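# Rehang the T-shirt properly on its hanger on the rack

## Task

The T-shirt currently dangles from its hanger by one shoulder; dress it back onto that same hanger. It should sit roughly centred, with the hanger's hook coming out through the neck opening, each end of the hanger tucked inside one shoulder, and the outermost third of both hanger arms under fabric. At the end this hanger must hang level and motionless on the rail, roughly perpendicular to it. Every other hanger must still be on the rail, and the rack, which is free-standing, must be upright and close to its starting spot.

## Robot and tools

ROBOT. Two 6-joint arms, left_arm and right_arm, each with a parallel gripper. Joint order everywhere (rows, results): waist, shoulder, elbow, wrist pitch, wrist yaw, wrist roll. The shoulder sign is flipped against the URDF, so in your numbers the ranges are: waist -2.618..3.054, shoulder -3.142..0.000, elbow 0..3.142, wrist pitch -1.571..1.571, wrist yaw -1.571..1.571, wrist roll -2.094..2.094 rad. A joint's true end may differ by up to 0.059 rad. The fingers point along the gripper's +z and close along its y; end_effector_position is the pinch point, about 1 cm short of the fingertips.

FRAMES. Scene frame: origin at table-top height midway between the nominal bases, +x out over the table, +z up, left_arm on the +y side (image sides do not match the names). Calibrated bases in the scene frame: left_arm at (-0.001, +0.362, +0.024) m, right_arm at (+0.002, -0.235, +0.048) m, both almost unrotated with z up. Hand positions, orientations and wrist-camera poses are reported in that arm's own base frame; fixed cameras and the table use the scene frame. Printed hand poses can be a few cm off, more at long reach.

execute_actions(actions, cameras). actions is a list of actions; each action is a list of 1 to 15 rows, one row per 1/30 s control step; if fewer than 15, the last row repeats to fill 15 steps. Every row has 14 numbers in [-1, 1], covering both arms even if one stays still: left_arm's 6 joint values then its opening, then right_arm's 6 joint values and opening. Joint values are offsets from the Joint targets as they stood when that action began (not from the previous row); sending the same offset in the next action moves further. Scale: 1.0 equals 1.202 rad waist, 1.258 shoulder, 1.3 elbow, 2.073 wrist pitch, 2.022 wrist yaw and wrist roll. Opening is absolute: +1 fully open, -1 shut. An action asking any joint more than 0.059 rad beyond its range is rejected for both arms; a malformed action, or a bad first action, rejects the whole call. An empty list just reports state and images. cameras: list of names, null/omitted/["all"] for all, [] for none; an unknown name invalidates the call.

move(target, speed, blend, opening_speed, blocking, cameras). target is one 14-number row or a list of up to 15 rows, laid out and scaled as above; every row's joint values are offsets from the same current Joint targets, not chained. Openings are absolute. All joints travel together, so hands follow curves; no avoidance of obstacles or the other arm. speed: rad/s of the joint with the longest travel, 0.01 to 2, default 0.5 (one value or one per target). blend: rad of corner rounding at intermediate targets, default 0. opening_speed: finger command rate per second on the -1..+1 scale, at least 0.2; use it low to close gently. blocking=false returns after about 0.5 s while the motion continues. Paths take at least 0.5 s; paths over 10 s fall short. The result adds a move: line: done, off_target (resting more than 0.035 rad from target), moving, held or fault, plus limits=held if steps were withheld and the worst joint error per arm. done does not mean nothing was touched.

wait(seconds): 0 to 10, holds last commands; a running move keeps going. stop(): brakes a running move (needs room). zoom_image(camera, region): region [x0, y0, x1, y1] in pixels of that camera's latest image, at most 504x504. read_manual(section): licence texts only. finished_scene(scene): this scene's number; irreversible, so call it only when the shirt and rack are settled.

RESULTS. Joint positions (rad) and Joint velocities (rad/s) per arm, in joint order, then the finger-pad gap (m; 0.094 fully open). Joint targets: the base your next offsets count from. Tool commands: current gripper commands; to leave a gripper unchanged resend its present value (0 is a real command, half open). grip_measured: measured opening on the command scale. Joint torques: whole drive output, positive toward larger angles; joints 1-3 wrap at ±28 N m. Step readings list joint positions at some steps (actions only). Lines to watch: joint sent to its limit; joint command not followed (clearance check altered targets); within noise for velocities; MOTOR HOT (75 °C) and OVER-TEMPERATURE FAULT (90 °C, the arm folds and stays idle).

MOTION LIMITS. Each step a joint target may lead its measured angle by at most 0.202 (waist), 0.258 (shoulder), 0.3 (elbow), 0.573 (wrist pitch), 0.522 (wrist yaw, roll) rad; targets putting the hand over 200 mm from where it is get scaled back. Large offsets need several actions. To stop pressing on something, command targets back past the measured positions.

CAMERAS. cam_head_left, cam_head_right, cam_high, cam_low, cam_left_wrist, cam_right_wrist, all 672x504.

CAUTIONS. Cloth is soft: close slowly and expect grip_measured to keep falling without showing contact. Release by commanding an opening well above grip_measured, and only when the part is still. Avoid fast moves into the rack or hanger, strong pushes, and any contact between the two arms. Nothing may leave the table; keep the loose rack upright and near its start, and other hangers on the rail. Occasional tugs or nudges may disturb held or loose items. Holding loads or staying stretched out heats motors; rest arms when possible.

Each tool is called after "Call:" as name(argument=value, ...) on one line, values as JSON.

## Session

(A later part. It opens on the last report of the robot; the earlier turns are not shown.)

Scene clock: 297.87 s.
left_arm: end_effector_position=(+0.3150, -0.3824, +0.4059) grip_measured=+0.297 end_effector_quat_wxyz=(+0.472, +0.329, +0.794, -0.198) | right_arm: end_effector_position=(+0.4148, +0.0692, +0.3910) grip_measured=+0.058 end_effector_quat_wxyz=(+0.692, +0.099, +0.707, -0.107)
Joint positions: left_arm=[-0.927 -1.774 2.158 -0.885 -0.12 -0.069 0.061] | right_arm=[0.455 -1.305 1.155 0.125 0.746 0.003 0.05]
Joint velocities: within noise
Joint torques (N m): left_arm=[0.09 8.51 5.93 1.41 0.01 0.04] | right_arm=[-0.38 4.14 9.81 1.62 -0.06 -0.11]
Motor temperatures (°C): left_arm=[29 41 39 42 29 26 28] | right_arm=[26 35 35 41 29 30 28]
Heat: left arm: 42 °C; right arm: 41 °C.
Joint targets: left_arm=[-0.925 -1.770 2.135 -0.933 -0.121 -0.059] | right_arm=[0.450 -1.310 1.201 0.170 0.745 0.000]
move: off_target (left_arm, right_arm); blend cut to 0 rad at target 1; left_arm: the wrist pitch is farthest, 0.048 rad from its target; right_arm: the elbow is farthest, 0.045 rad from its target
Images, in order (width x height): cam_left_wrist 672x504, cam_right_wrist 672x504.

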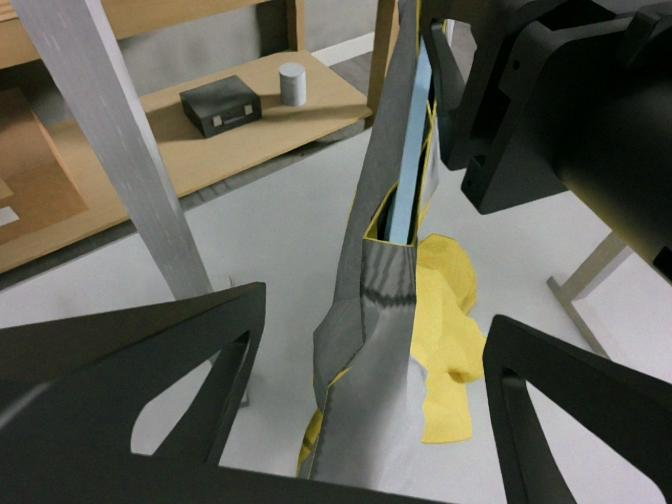

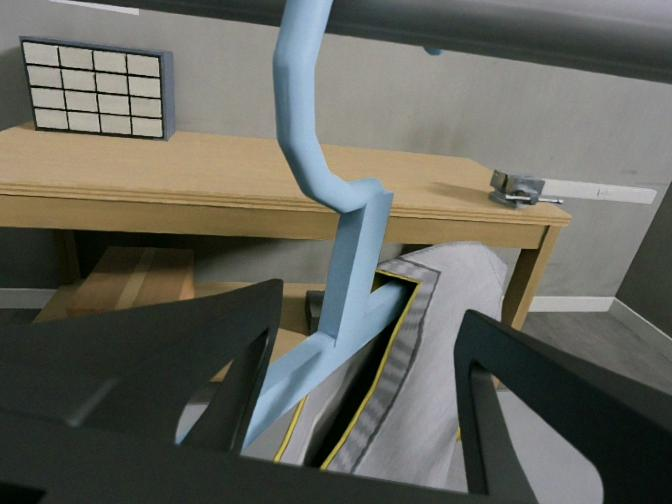

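Call:
move(target=[[0.08,0.13,-0.0423,-0.0449,0,0,0.3,-0.0166,-0.0541,0.05,0.013,-0.0099,0,0.06],[0.08,0.13,-0.0423,-0.0449,0,0,0.3,-0.0166,-0.0541,0.05,0.013,-0.0099,0,-0.92]], speed=0.45, opening_speed=1.2, cameras=["cam_right_wrist","cam_left_wrist","cam_head_right"])

Scene clock: 300.83 s.
left_arm: end_effector_position=(+0.3103, -0.3052, +0.4378) grip_measured=+0.297 end_effector_quat_wxyz=(+0.489, +0.288, +0.804, -0.178) | right_arm: end_effector_position=(+0.4323, +0.0705, +0.3996) grip_measured=-0.918 end_effector_quat_wxyz=(+0.699, +0.107, +0.699, -0.104)
Joint positions: left_arm=[-0.828 -1.604 2.102 -0.978 -0.12 -0.069 0.061] | right_arm=[0.436 -1.372 1.22 0.153 0.735 0.003 0.004]
Joint velocities: within noise
Joint torques (N m): left_arm=[-0.05 5.71 5.64 1.37 0.01 0.04] | right_arm=[-0.47 4.79 9.85 1.61 -0.04 -0.1]
Motor temperatures (°C): left_arm=[29 40 39 42 29 26 28] | right_arm=[26 35 35 42 29 30 28]
Heat: left arm: 42 °C; right arm: 42 °C.
Joint targets: left_arm=[-0.829 -1.606 2.080 -1.026 -0.121 -0.059] | right_arm=[0.430 -1.378 1.265 0.197 0.725 0.000]
move: off_target (left_arm, right_arm); target 2's new numbers were sent with right_arm's elbow 0.046 rad from that target; left_arm: the wrist pitch is farthest, 0.048 rad from its target; right_arm: the elbow is farthest, 0.046 rad from its target
Images, in order (width x height): cam_head_right 672x504, cam_left_wrist 672x504, cam_right_wrist 672x504.

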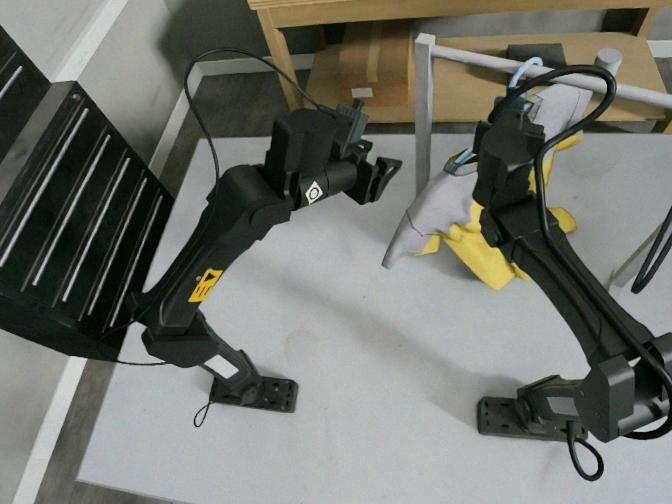

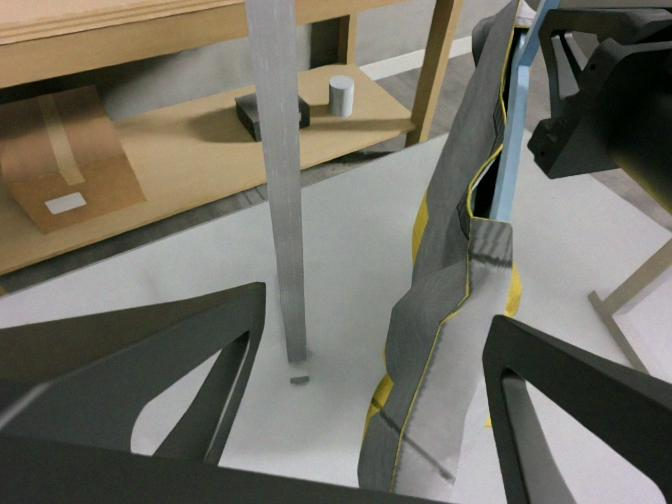

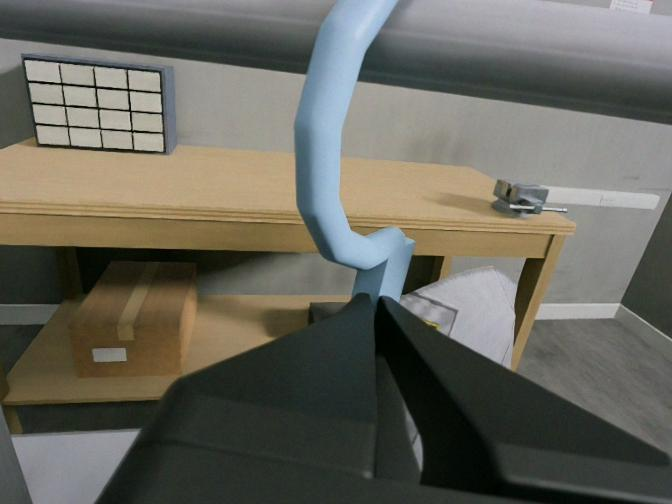

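Call:
move(target=[[0,0,0,0,0,0,0.3,0,0,0,0,0,0,-0.1],[0,0,0,0,0,0,0.3,-0.05,-0.0604,0.0408,0.0111,-0.0321,0,-0.1],[0,0,0,0,0,0,0.3,-0.05,-0.0604,0.0408,0.0111,-0.0321,0,-0.92]], speed=0.3, opening_speed=1.5, cameras=["cam_right_wrist","cam_left_wrist","cam_head_right"])

Scene clock: 304.00 s.
left_arm: end_effector_position=(+0.3103, -0.3052, +0.4378) grip_measured=+0.297 end_effector_quat_wxyz=(+0.489, +0.288, +0.804, -0.178) | right_arm: end_effector_position=(+0.4586, +0.0622, +0.3983) grip_measured=-0.776 end_effector_quat_wxyz=(+0.701, +0.108, +0.697, -0.101)
Joint positions: left_arm=[-0.828 -1.604 2.102 -0.978 -0.12 -0.069 0.061] | right_arm=[0.374 -1.449 1.274 0.18 0.671 0.008 0.011]
Joint velocities: within noise
Joint torques (N m): left_arm=[0.01 5.59 5.6 1.39 0.04 0.02] | right_arm=[-0.38 5.57 9.73 1.59 -0.04 -0.1]
Motor temperatures (°C): left_arm=[29 40 39 42 29 26 28] | right_arm=[26 34 35 42 29 30 28]
Heat: left arm: 42 °C; right arm: 42 °C.
Joint targets: left_arm=[-0.829 -1.606 2.080 -1.026 -0.121 -0.059] | right_arm=[0.370 -1.454 1.318 0.220 0.660 0.000]
move: off_target (left_arm, right_arm); target 3's new numbers were sent with right_arm's elbow 0.044 rad from that target; left_arm: the wrist pitch is farthest, 0.048 rad from its target; right_arm: the elbow is farthest, 0.044 rad from its target
Images, in order (width x height): cam_head_right 672x504, cam_left_wrist 672x504, cam_right_wrist 672x504.

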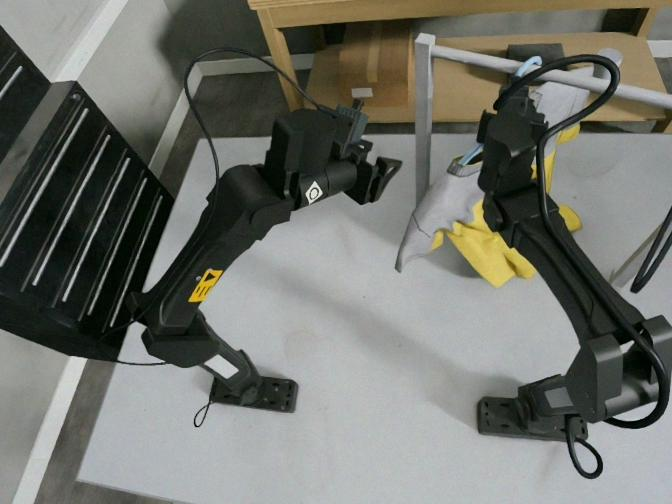

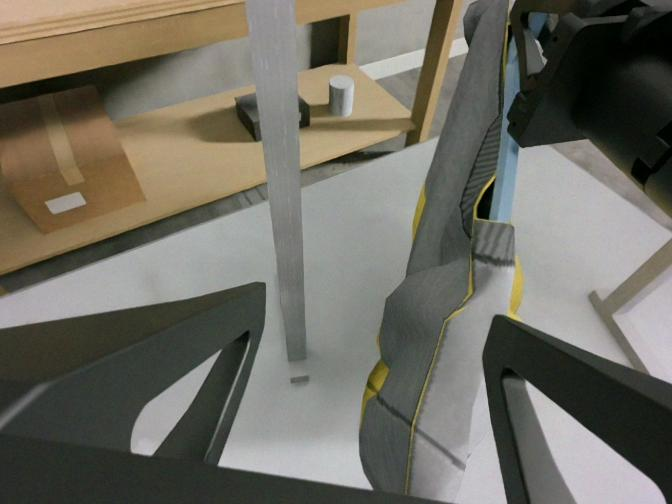

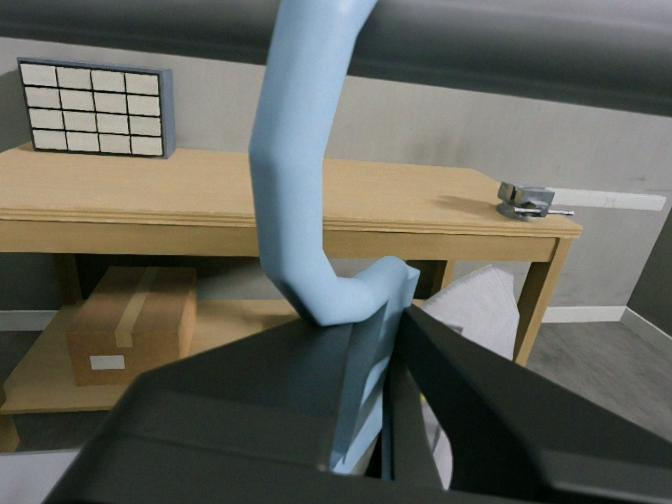

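Call:
zoom_image(camera="cam_head_right", region=[390, 30, 600, 210])

Call:
zoom_image(camera="cam_left_wrist", region=[380, 0, 672, 260])

Scaled by 2.400 from the camera's 672x504 image, which has a finer 960x720 frame.

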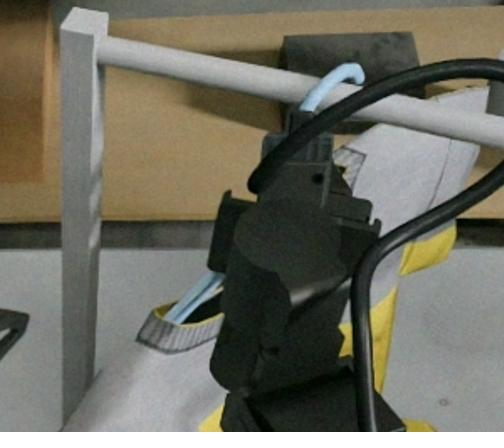

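Scaled by 1.726 from the camera's 672x504 image, which has a finer 960x720 frame.

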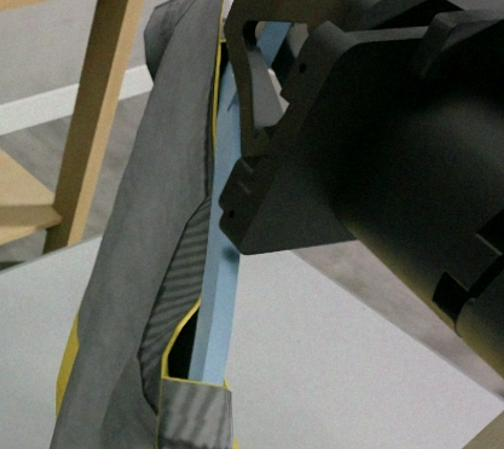

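Call:
move(target=[0,0,0,0,0,0,0.3,-0.2496,0.0723,-0.0577,-0.0072,-0.4055,0,-0.92], speed=0.6, cameras=["cam_right_wrist","cam_left_wrist","cam_head_right"])

Call:
zoom_image(camera="cam_head_right", region=[390, 30, 600, 210])

Scene clock: 307.20 s.
left_arm: end_effector_position=(+0.3102, -0.3051, +0.4375) grip_measured=+0.297 end_effector_quat_wxyz=(+0.488, +0.288, +0.805, -0.178) | right_arm: end_effector_position=(+0.4707, +0.0642, +0.4103) grip_measured=-0.774 end_effector_quat_wxyz=(+0.716, -0.084, +0.688, +0.080)
Joint positions: left_arm=[-0.828 -1.604 2.102 -0.98 -0.12 -0.069 0.061] | right_arm=[0.075 -1.406 1.251 0.194 -0.157 -0.005 0.011]
Joint velocities: within noise
Joint torques (N m): left_arm=[-0.18 5.7 5.55 1.41 0.05 0.09] | right_arm=[-0.4 9.65 6.05 1.42 -0.01 -0.02]
Motor temperatures (°C): left_arm=[29 40 38 42 28 26 28] | right_arm=[26 34 35 42 29 30 28]
Heat: left arm: 42 °C; right arm: 42 °C.
Joint targets: left_arm=[-0.829 -1.606 2.080 -1.026 -0.121 -0.059] | right_arm=[0.070 -1.363 1.243 0.205 -0.160 0.000]
move: off_target (left_arm, right_arm); left_arm: the wrist pitch is farthest, 0.046 rad from its target; right_arm: the shoulder is farthest, 0.043 rad from its target
Images, in order (width x height): cam_head_right 672x504, cam_left_wrist 672x504, cam_right_wrist 672x504.

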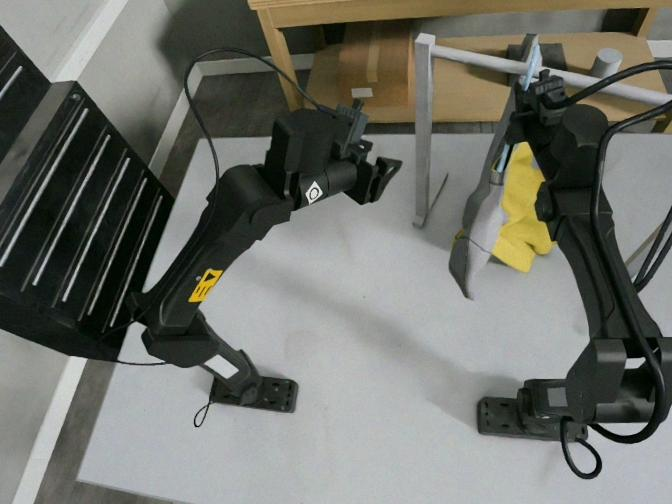

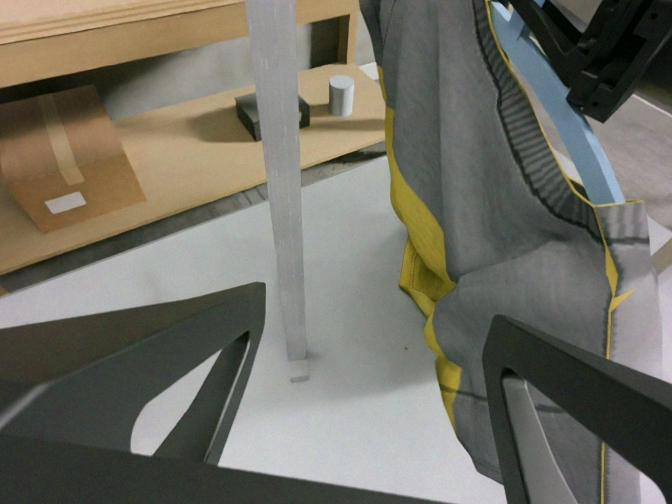

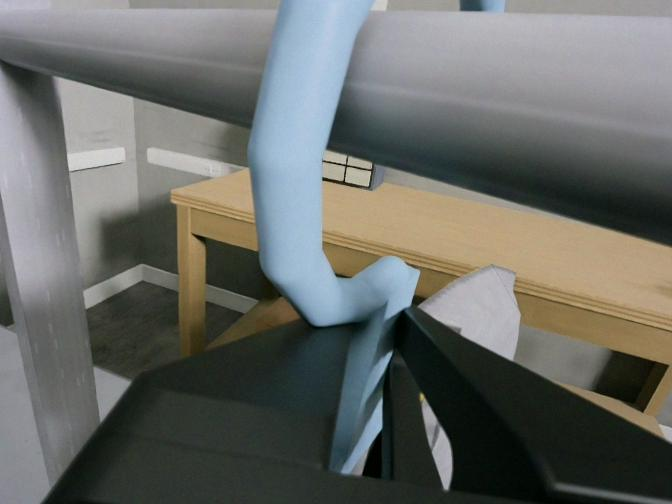

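Scaled by 2.400 from the camera's 672x504 image, which has a finer 960x720 frame.

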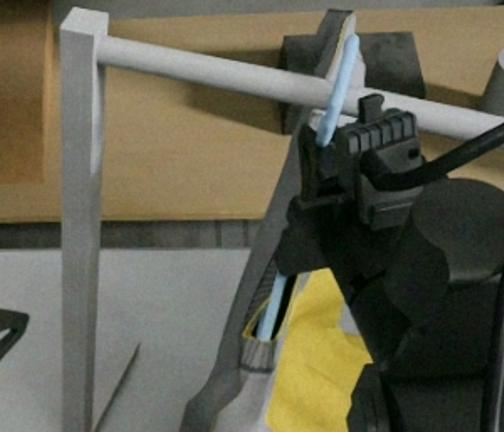

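Call:
move(target=[[0,0,0,0,0,0,0.3,0,-0.036,0,0,0,0,-0.92],[0,0,0,0,0,0,0.3,0,-0.036,0,0,0,0,-0.35],[0,0,0,0,0,0,0.3,-0.0416,0.217,-0.1408,-0.0507,-0.0247,0,-0.35]], speed=[0.3,0.3,0.4], opening_speed=0.8, cameras=["cam_right_wrist","cam_left_wrist","cam_head_right","cam_low"])

Call:
zoom_image(camera="cam_head_right", region=[390, 30, 600, 210])

Scene clock: 315.33 s.
left_arm: end_effector_position=(+0.3102, -0.3051, +0.4375) grip_measured=+0.297 end_effector_quat_wxyz=(+0.488, +0.288, +0.805, -0.178) | right_arm: end_effector_position=(+0.3904, +0.0479, +0.4317) grip_measured=-0.352 end_effector_quat_wxyz=(+0.736, -0.087, +0.667, +0.078)
Joint positions: left_arm=[-0.828 -1.604 2.102 -0.98 -0.12 -0.069 0.061] | right_arm=[0.026 -1.105 1.078 0.123 -0.208 -0.005 0.03]
Joint velocities: left_arm=[within noise] | right_arm=[-0.017 -0.007 0.007 -0.022 -0.051 0.154 0]
Joint torques (N m): left_arm=[-0.12 5.72 5.7 1.39 0.04 0.06] | right_arm=[-0.49 4.01 5.22 1.11 -0.06 -0.02]
Motor temperatures (°C): left_arm=[29 39 38 42 28 26 28] | right_arm=[26 34 34 42 29 30 29]
Heat: left arm: 42 °C; right arm: 42 °C.
Joint targets: left_arm=[-0.829 -1.606 2.080 -1.026 -0.121 -0.059] | right_arm=[0.020 -1.090 1.060 0.100 -0.210 0.000]
move: off_target (left_arm); left_arm: the wrist pitch is farthest, 0.046 rad from its target
Images, in order (width x height): cam_head_right 672x504, cam_low 672x504, cam_left_wrist 672x504, cam_right_wrist 672x504.

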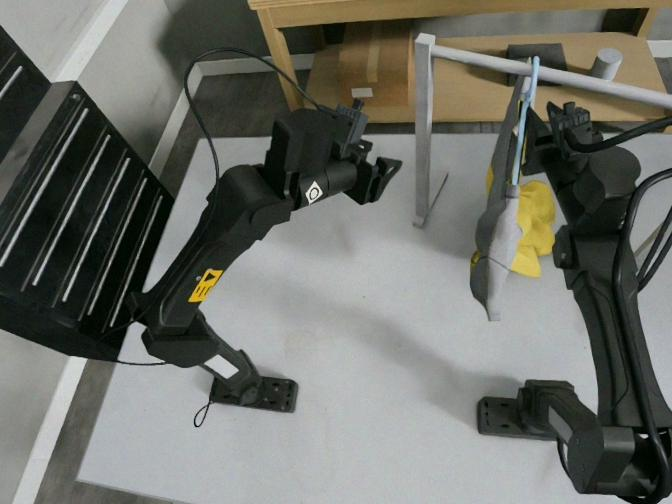

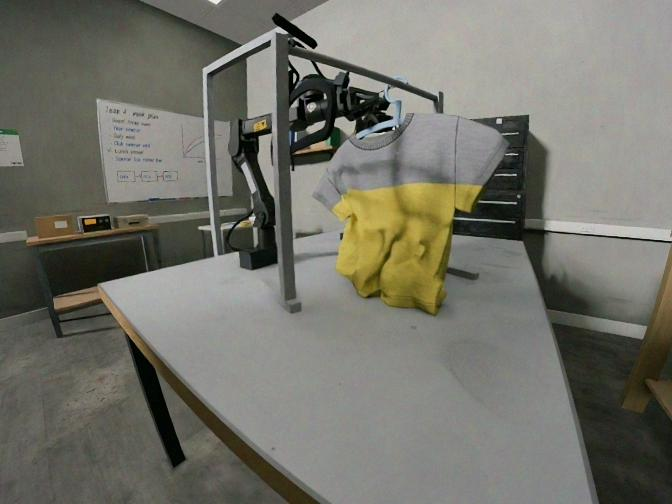

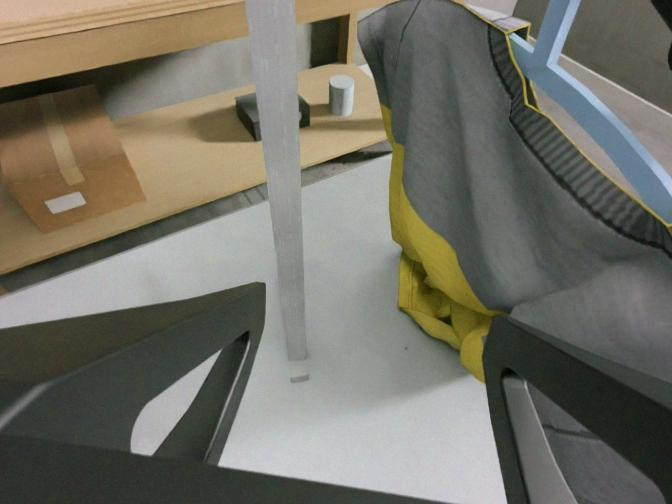

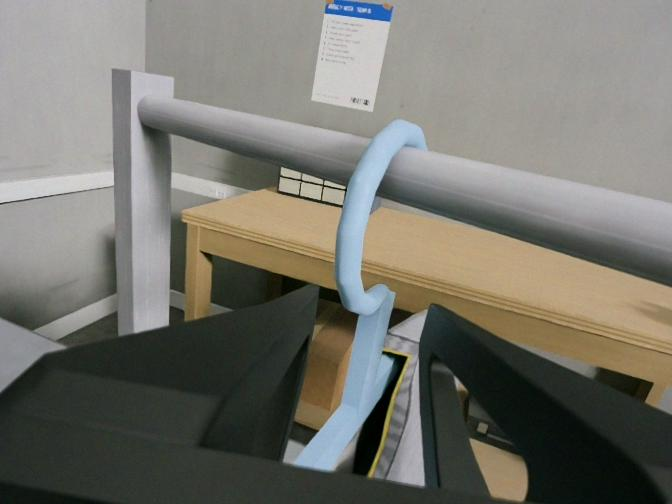

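Scaled by 2.400 from the camera's 672x504 image, which has a finer 960x720 frame.

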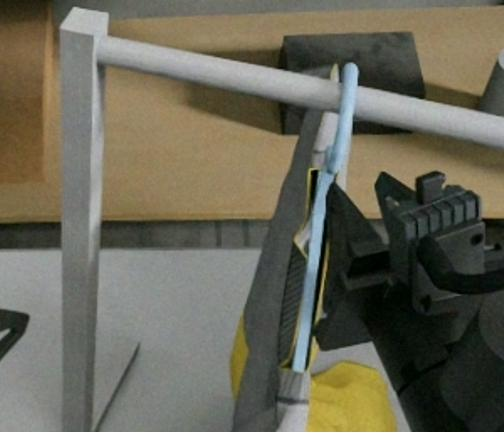

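Call:
move(target=[[-0.386,-0.019,-0.2385,0.2176,-0.1677,-0.055,0.7,-0.416,0.22,0,0,0,0,-0.35],[-0.3045,-0.2385,-0.0815,0.2634,-0.1231,-0.0376,0.7,-0.45,0.3,0,0,0,0,-0.35]], speed=[0.9,0.4], blend=0.04, cameras=["cam_left_wrist","cam_head_right"])

Scene clock: 318.70 s.
left_arm: end_effector_position=(+0.2639, -0.4921, +0.3420) grip_measured=+0.697 end_effector_quat_wxyz=(+0.506, +0.332, +0.770, -0.202) | right_arm: end_effector_position=(+0.2364, -0.0894, +0.5417) grip_measured=-0.352 end_effector_quat_wxyz=(+0.831, +0.045, +0.529, -0.163)
Joint positions: left_arm=[-1.197 -1.882 1.944 -0.512 -0.373 -0.147 0.08] | right_arm=[-0.515 -0.718 1.069 0.111 -0.213 -0.005 0.03]
Joint velocities: within noise
Joint torques (N m): left_arm=[0.08 8.13 12.1 2.12 -0.03 0.07] | right_arm=[-0.5 -1.21 4.81 0.96 0.05 -0.03]
Motor temperatures (°C): left_arm=[29 39 38 43 28 26 28] | right_arm=[26 34 34 42 29 30 28]
Heat: left arm: 43 °C; right arm: 42 °C.
Joint targets: left_arm=[-1.195 -1.906 1.975 -0.480 -0.369 -0.135] | right_arm=[-0.521 -0.713 1.060 0.100 -0.210 0.000]
move: done
Images, in order (width x height): cam_head_right 672x504, cam_left_wrist 672x504.

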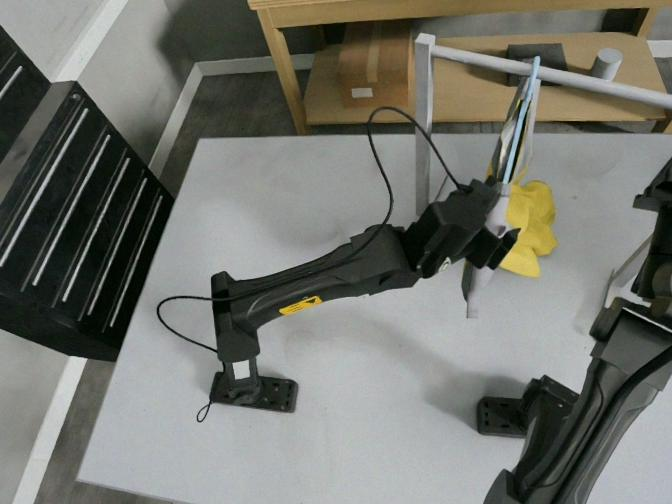

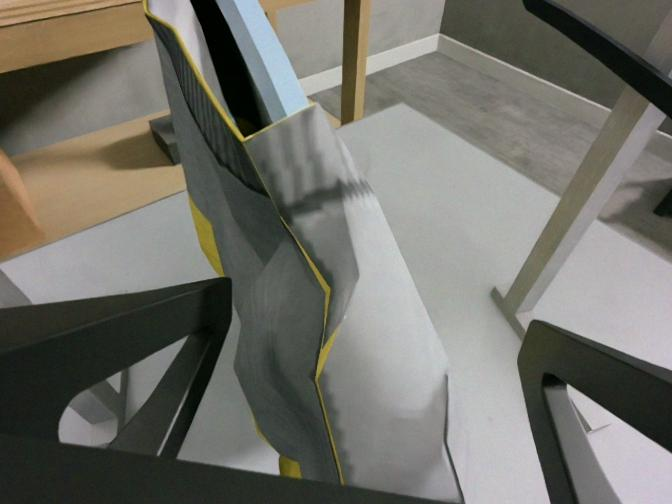

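Call:
move(target=[[-0.1148,-0.1542,0.1623,-0.0077,-0.2774,-0.1113,0.7,0,0,0,0,0,0,-0.35],[-0.1148,-0.1542,0.1623,-0.0077,-0.2774,-0.1113,-0.825,0,0,0,0,0,0,-0.35],[-0.0474,-0.2806,0.3738,-0.0439,-0.2413,-0.0846,-0.825,0,0,0,0,0,0,-0.35]], speed=[0.8,0.4,0.25], opening_speed=1.6, cameras=["cam_left_wrist","cam_head_right","cam_low"])

Call:
zoom_image(camera="cam_head_right", region=[390, 30, 600, 210])

Scene clock: 324.27 s.
left_arm: end_effector_position=(+0.3012, -0.5203, +0.3581) grip_measured=-0.821 end_effector_quat_wxyz=(+0.599, +0.141, +0.779, -0.123) | right_arm: end_effector_position=(+0.2364, -0.0894, +0.5417) grip_measured=-0.352 end_effector_quat_wxyz=(+0.831, +0.045, +0.529, -0.163)
Joint positions: left_arm=[-1.273 -2.233 2.414 -0.575 -0.852 -0.327 0.008] | right_arm=[-0.515 -0.718 1.069 0.111 -0.213 -0.005 0.03]
Joint velocities: within noise
Joint torques (N m): left_arm=[1.91 10.21 13.11 1.75 -0.23 0.23] | right_arm=[-0.47 -1.2 4.79 0.95 0.04 -0.03]
Motor temperatures (°C): left_arm=[29 39 38 43 28 26 28] | right_arm=[26 34 34 41 29 30 28]
Heat: left arm: 43 °C; right arm: 41 °C.
Joint targets: left_arm=[-1.252 -2.259 2.460 -0.571 -0.857 -0.306] | right_arm=[-0.521 -0.713 1.060 0.100 -0.210 0.000]
move: off_target (left_arm); left_arm: the elbow is farthest, 0.047 rad from its target
Images, in order (width x height): cam_head_right 672x504, cam_low 672x504, cam_left_wrist 672x504.

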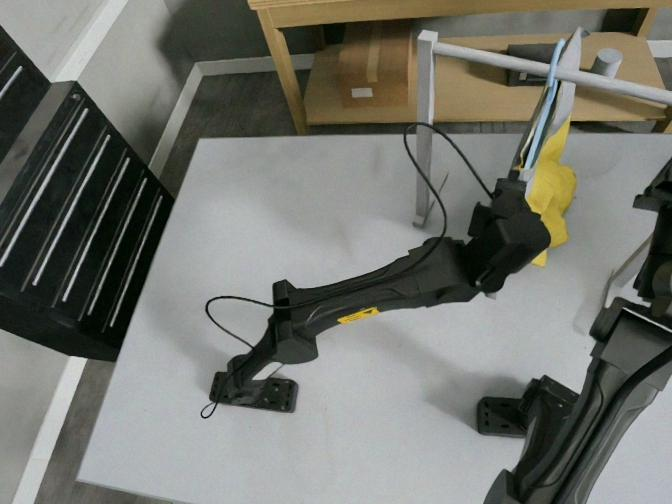

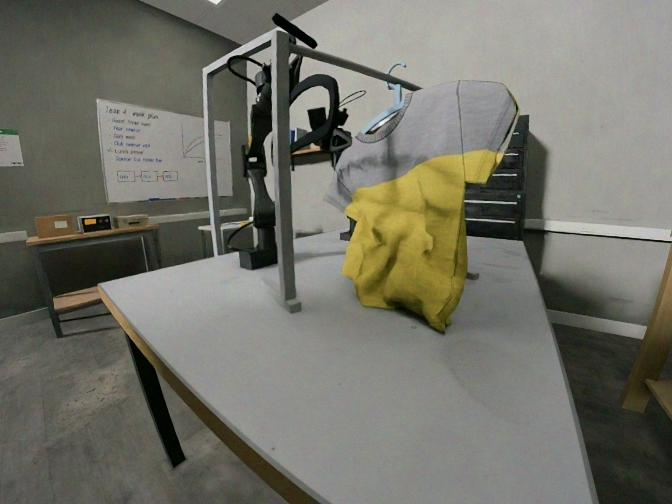

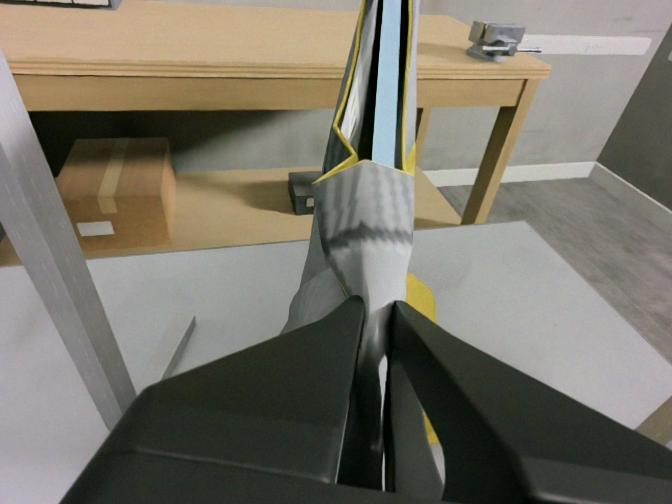

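Scaled by 2.400 from the camera's 672x504 image, which has a finer 960x720 frame.

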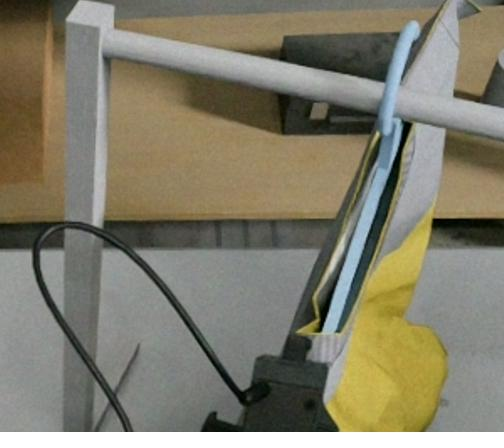

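Call:
move(target=[[-0.0674,0.1264,-0.2108,0.0362,-0.0361,-0.0267,-0.825,0,0,0,0,0,0,-0.35],[-0.0674,0.1264,-0.2108,0.0362,-0.0361,-0.0267,0.3,0,0,0,0,0,0,-0.35],[-0.2313,0.2456,-0.2769,-0.1105,-0.1251,-0.1256,0.3,0,0,0,0,0,0,-0.35]], speed=[0.3,0.3,0.4], opening_speed=1.2, cameras=["cam_left_wrist","cam_head_right","cam_low"])

Call:
zoom_image(camera="cam_low", region=[270, 20, 540, 330])

Scene clock: 329.27 s.
left_arm: end_effector_position=(+0.1776, -0.4775, +0.3692) grip_measured=+0.297 end_effector_quat_wxyz=(+0.595, +0.144, +0.783, -0.114) | right_arm: end_effector_position=(+0.2364, -0.0894, +0.5417) grip_measured=-0.352 end_effector_quat_wxyz=(+0.831, +0.045, +0.529, -0.163)
Joint positions: left_arm=[-1.531 -1.978 2.127 -0.756 -1.083 -0.557 0.061] | right_arm=[-0.515 -0.718 1.069 0.111 -0.213 -0.005 0.03]
Joint velocities: within noise
Joint torques (N m): left_arm=[-0.03 12.52 6.19 1.08 -0.57 -0.04] | right_arm=[-0.5 -1.21 4.82 0.96 0.05 -0.03]
Motor temperatures (°C): left_arm=[29 41 38 43 29 26 28] | right_arm=[26 34 34 41 29 30 28]
Heat: left arm: 43 °C; right arm: 41 °C.
Joint targets: left_arm=[-1.530 -1.950 2.101 -0.800 -1.110 -0.560] | right_arm=[-0.521 -0.713 1.060 0.100 -0.210 0.000]
move: off_target (left_arm); target 2's new numbers were sent with left_arm's shoulder 0.036 rad from that target; left_arm: the wrist pitch is farthest, 0.044 rad from its target
Images, in order (width x height): cam_head_right 672x504, cam_low 672x504, cam_left_wrist 672x504.

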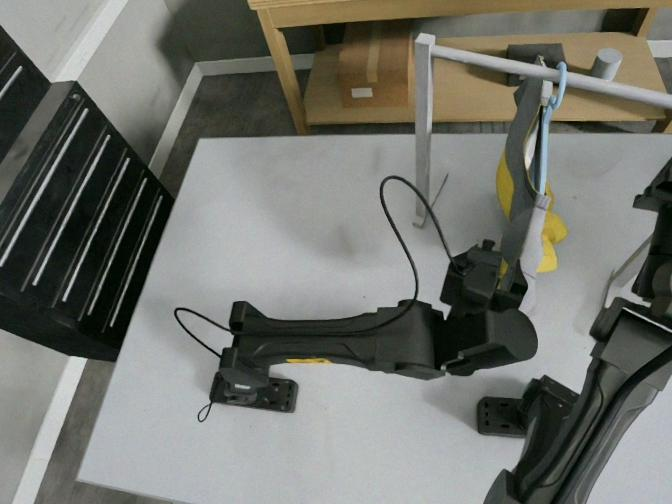

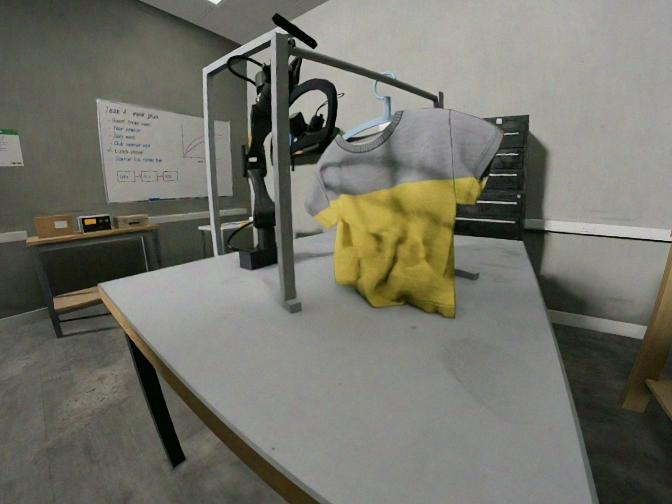

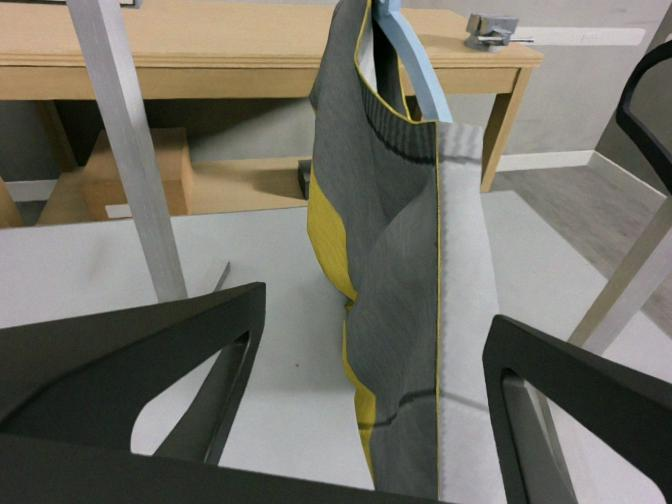

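Scaled by 1.626 from the camera's 672x504 image, which has a finer 960x720 frame.

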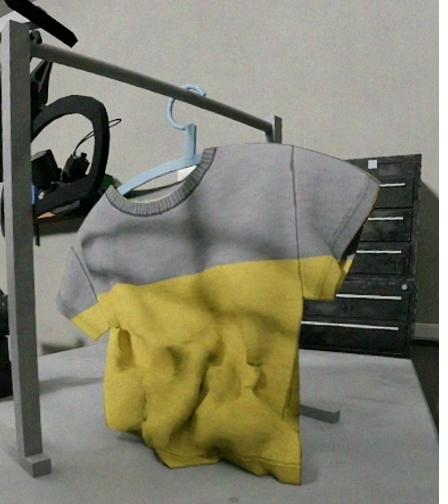

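Call:
move(target=[0,0.24,-0.12,0,0,0,0.3,0,0,0,0,0,0,-0.35], speed=0.6, cameras=["cam_left_wrist","cam_head_right","cam_low"])

Call:
zoom_image(camera="cam_low", region=[270, 20, 540, 330])

Scene clock: 331.30 s.
left_arm: end_effector_position=(+0.1748, -0.3830, +0.4519) grip_measured=+0.297 end_effector_quat_wxyz=(+0.610, +0.090, +0.768, -0.175) | right_arm: end_effector_position=(+0.2364, -0.0894, +0.5417) grip_measured=-0.352 end_effector_quat_wxyz=(+0.831, +0.045, +0.529, -0.163)
Joint positions: left_arm=[-1.531 -1.643 1.966 -0.763 -1.095 -0.558 0.061] | right_arm=[-0.515 -0.718 1.069 0.111 -0.213 -0.005 0.03]
Joint velocities: within noise
Joint torques (N m): left_arm=[0.08 6.24 6.06 1.16 -0.37 -0.09] | right_arm=[-0.5 -1.21 4.81 0.96 0.06 -0.02]
Motor temperatures (°C): left_arm=[29 41 38 43 29 26 28] | right_arm=[26 34 33 40 29 30 28]
Heat: left arm: 43 °C; right arm: 40 °C.
Joint targets: left_arm=[-1.530 -1.648 1.944 -0.800 -1.110 -0.560] | right_arm=[-0.521 -0.713 1.060 0.100 -0.210 0.000]
move: off_target (left_arm); left_arm: the wrist pitch is farthest, 0.037 rad from its target
Images, in order (width x height): cam_head_right 672x504, cam_low 672x504, cam_left_wrist 672x504.

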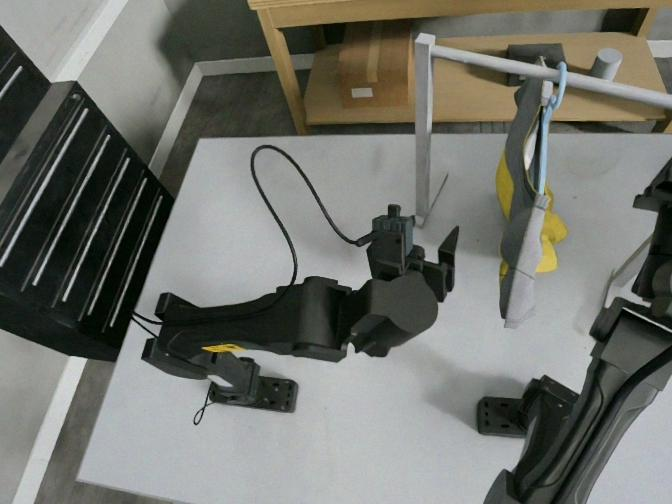

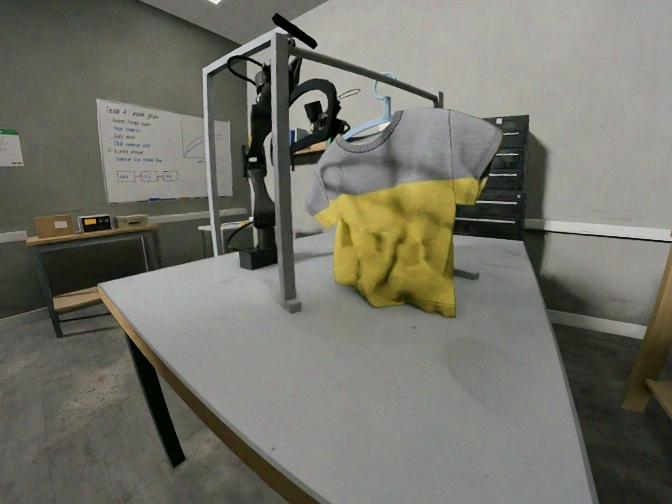

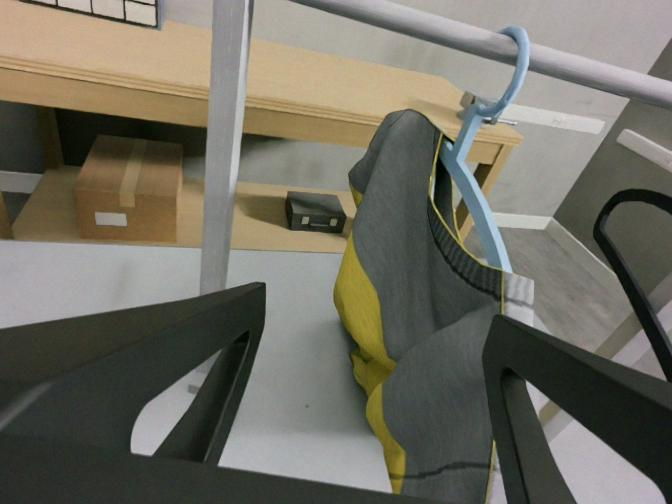

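Scaled by 1.626 from the camera's 672x504 image, which has a finer 960x720 frame.

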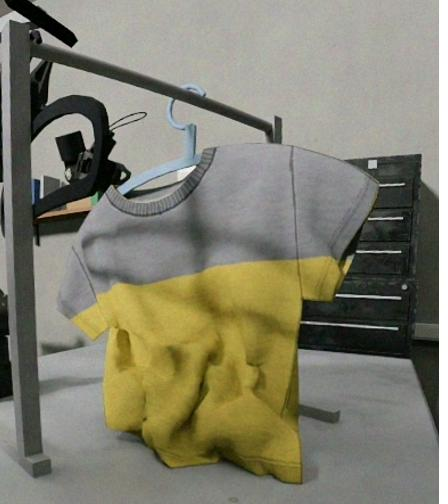

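Call:
finished_scene(scene=1)

The scene is finished: the task was done.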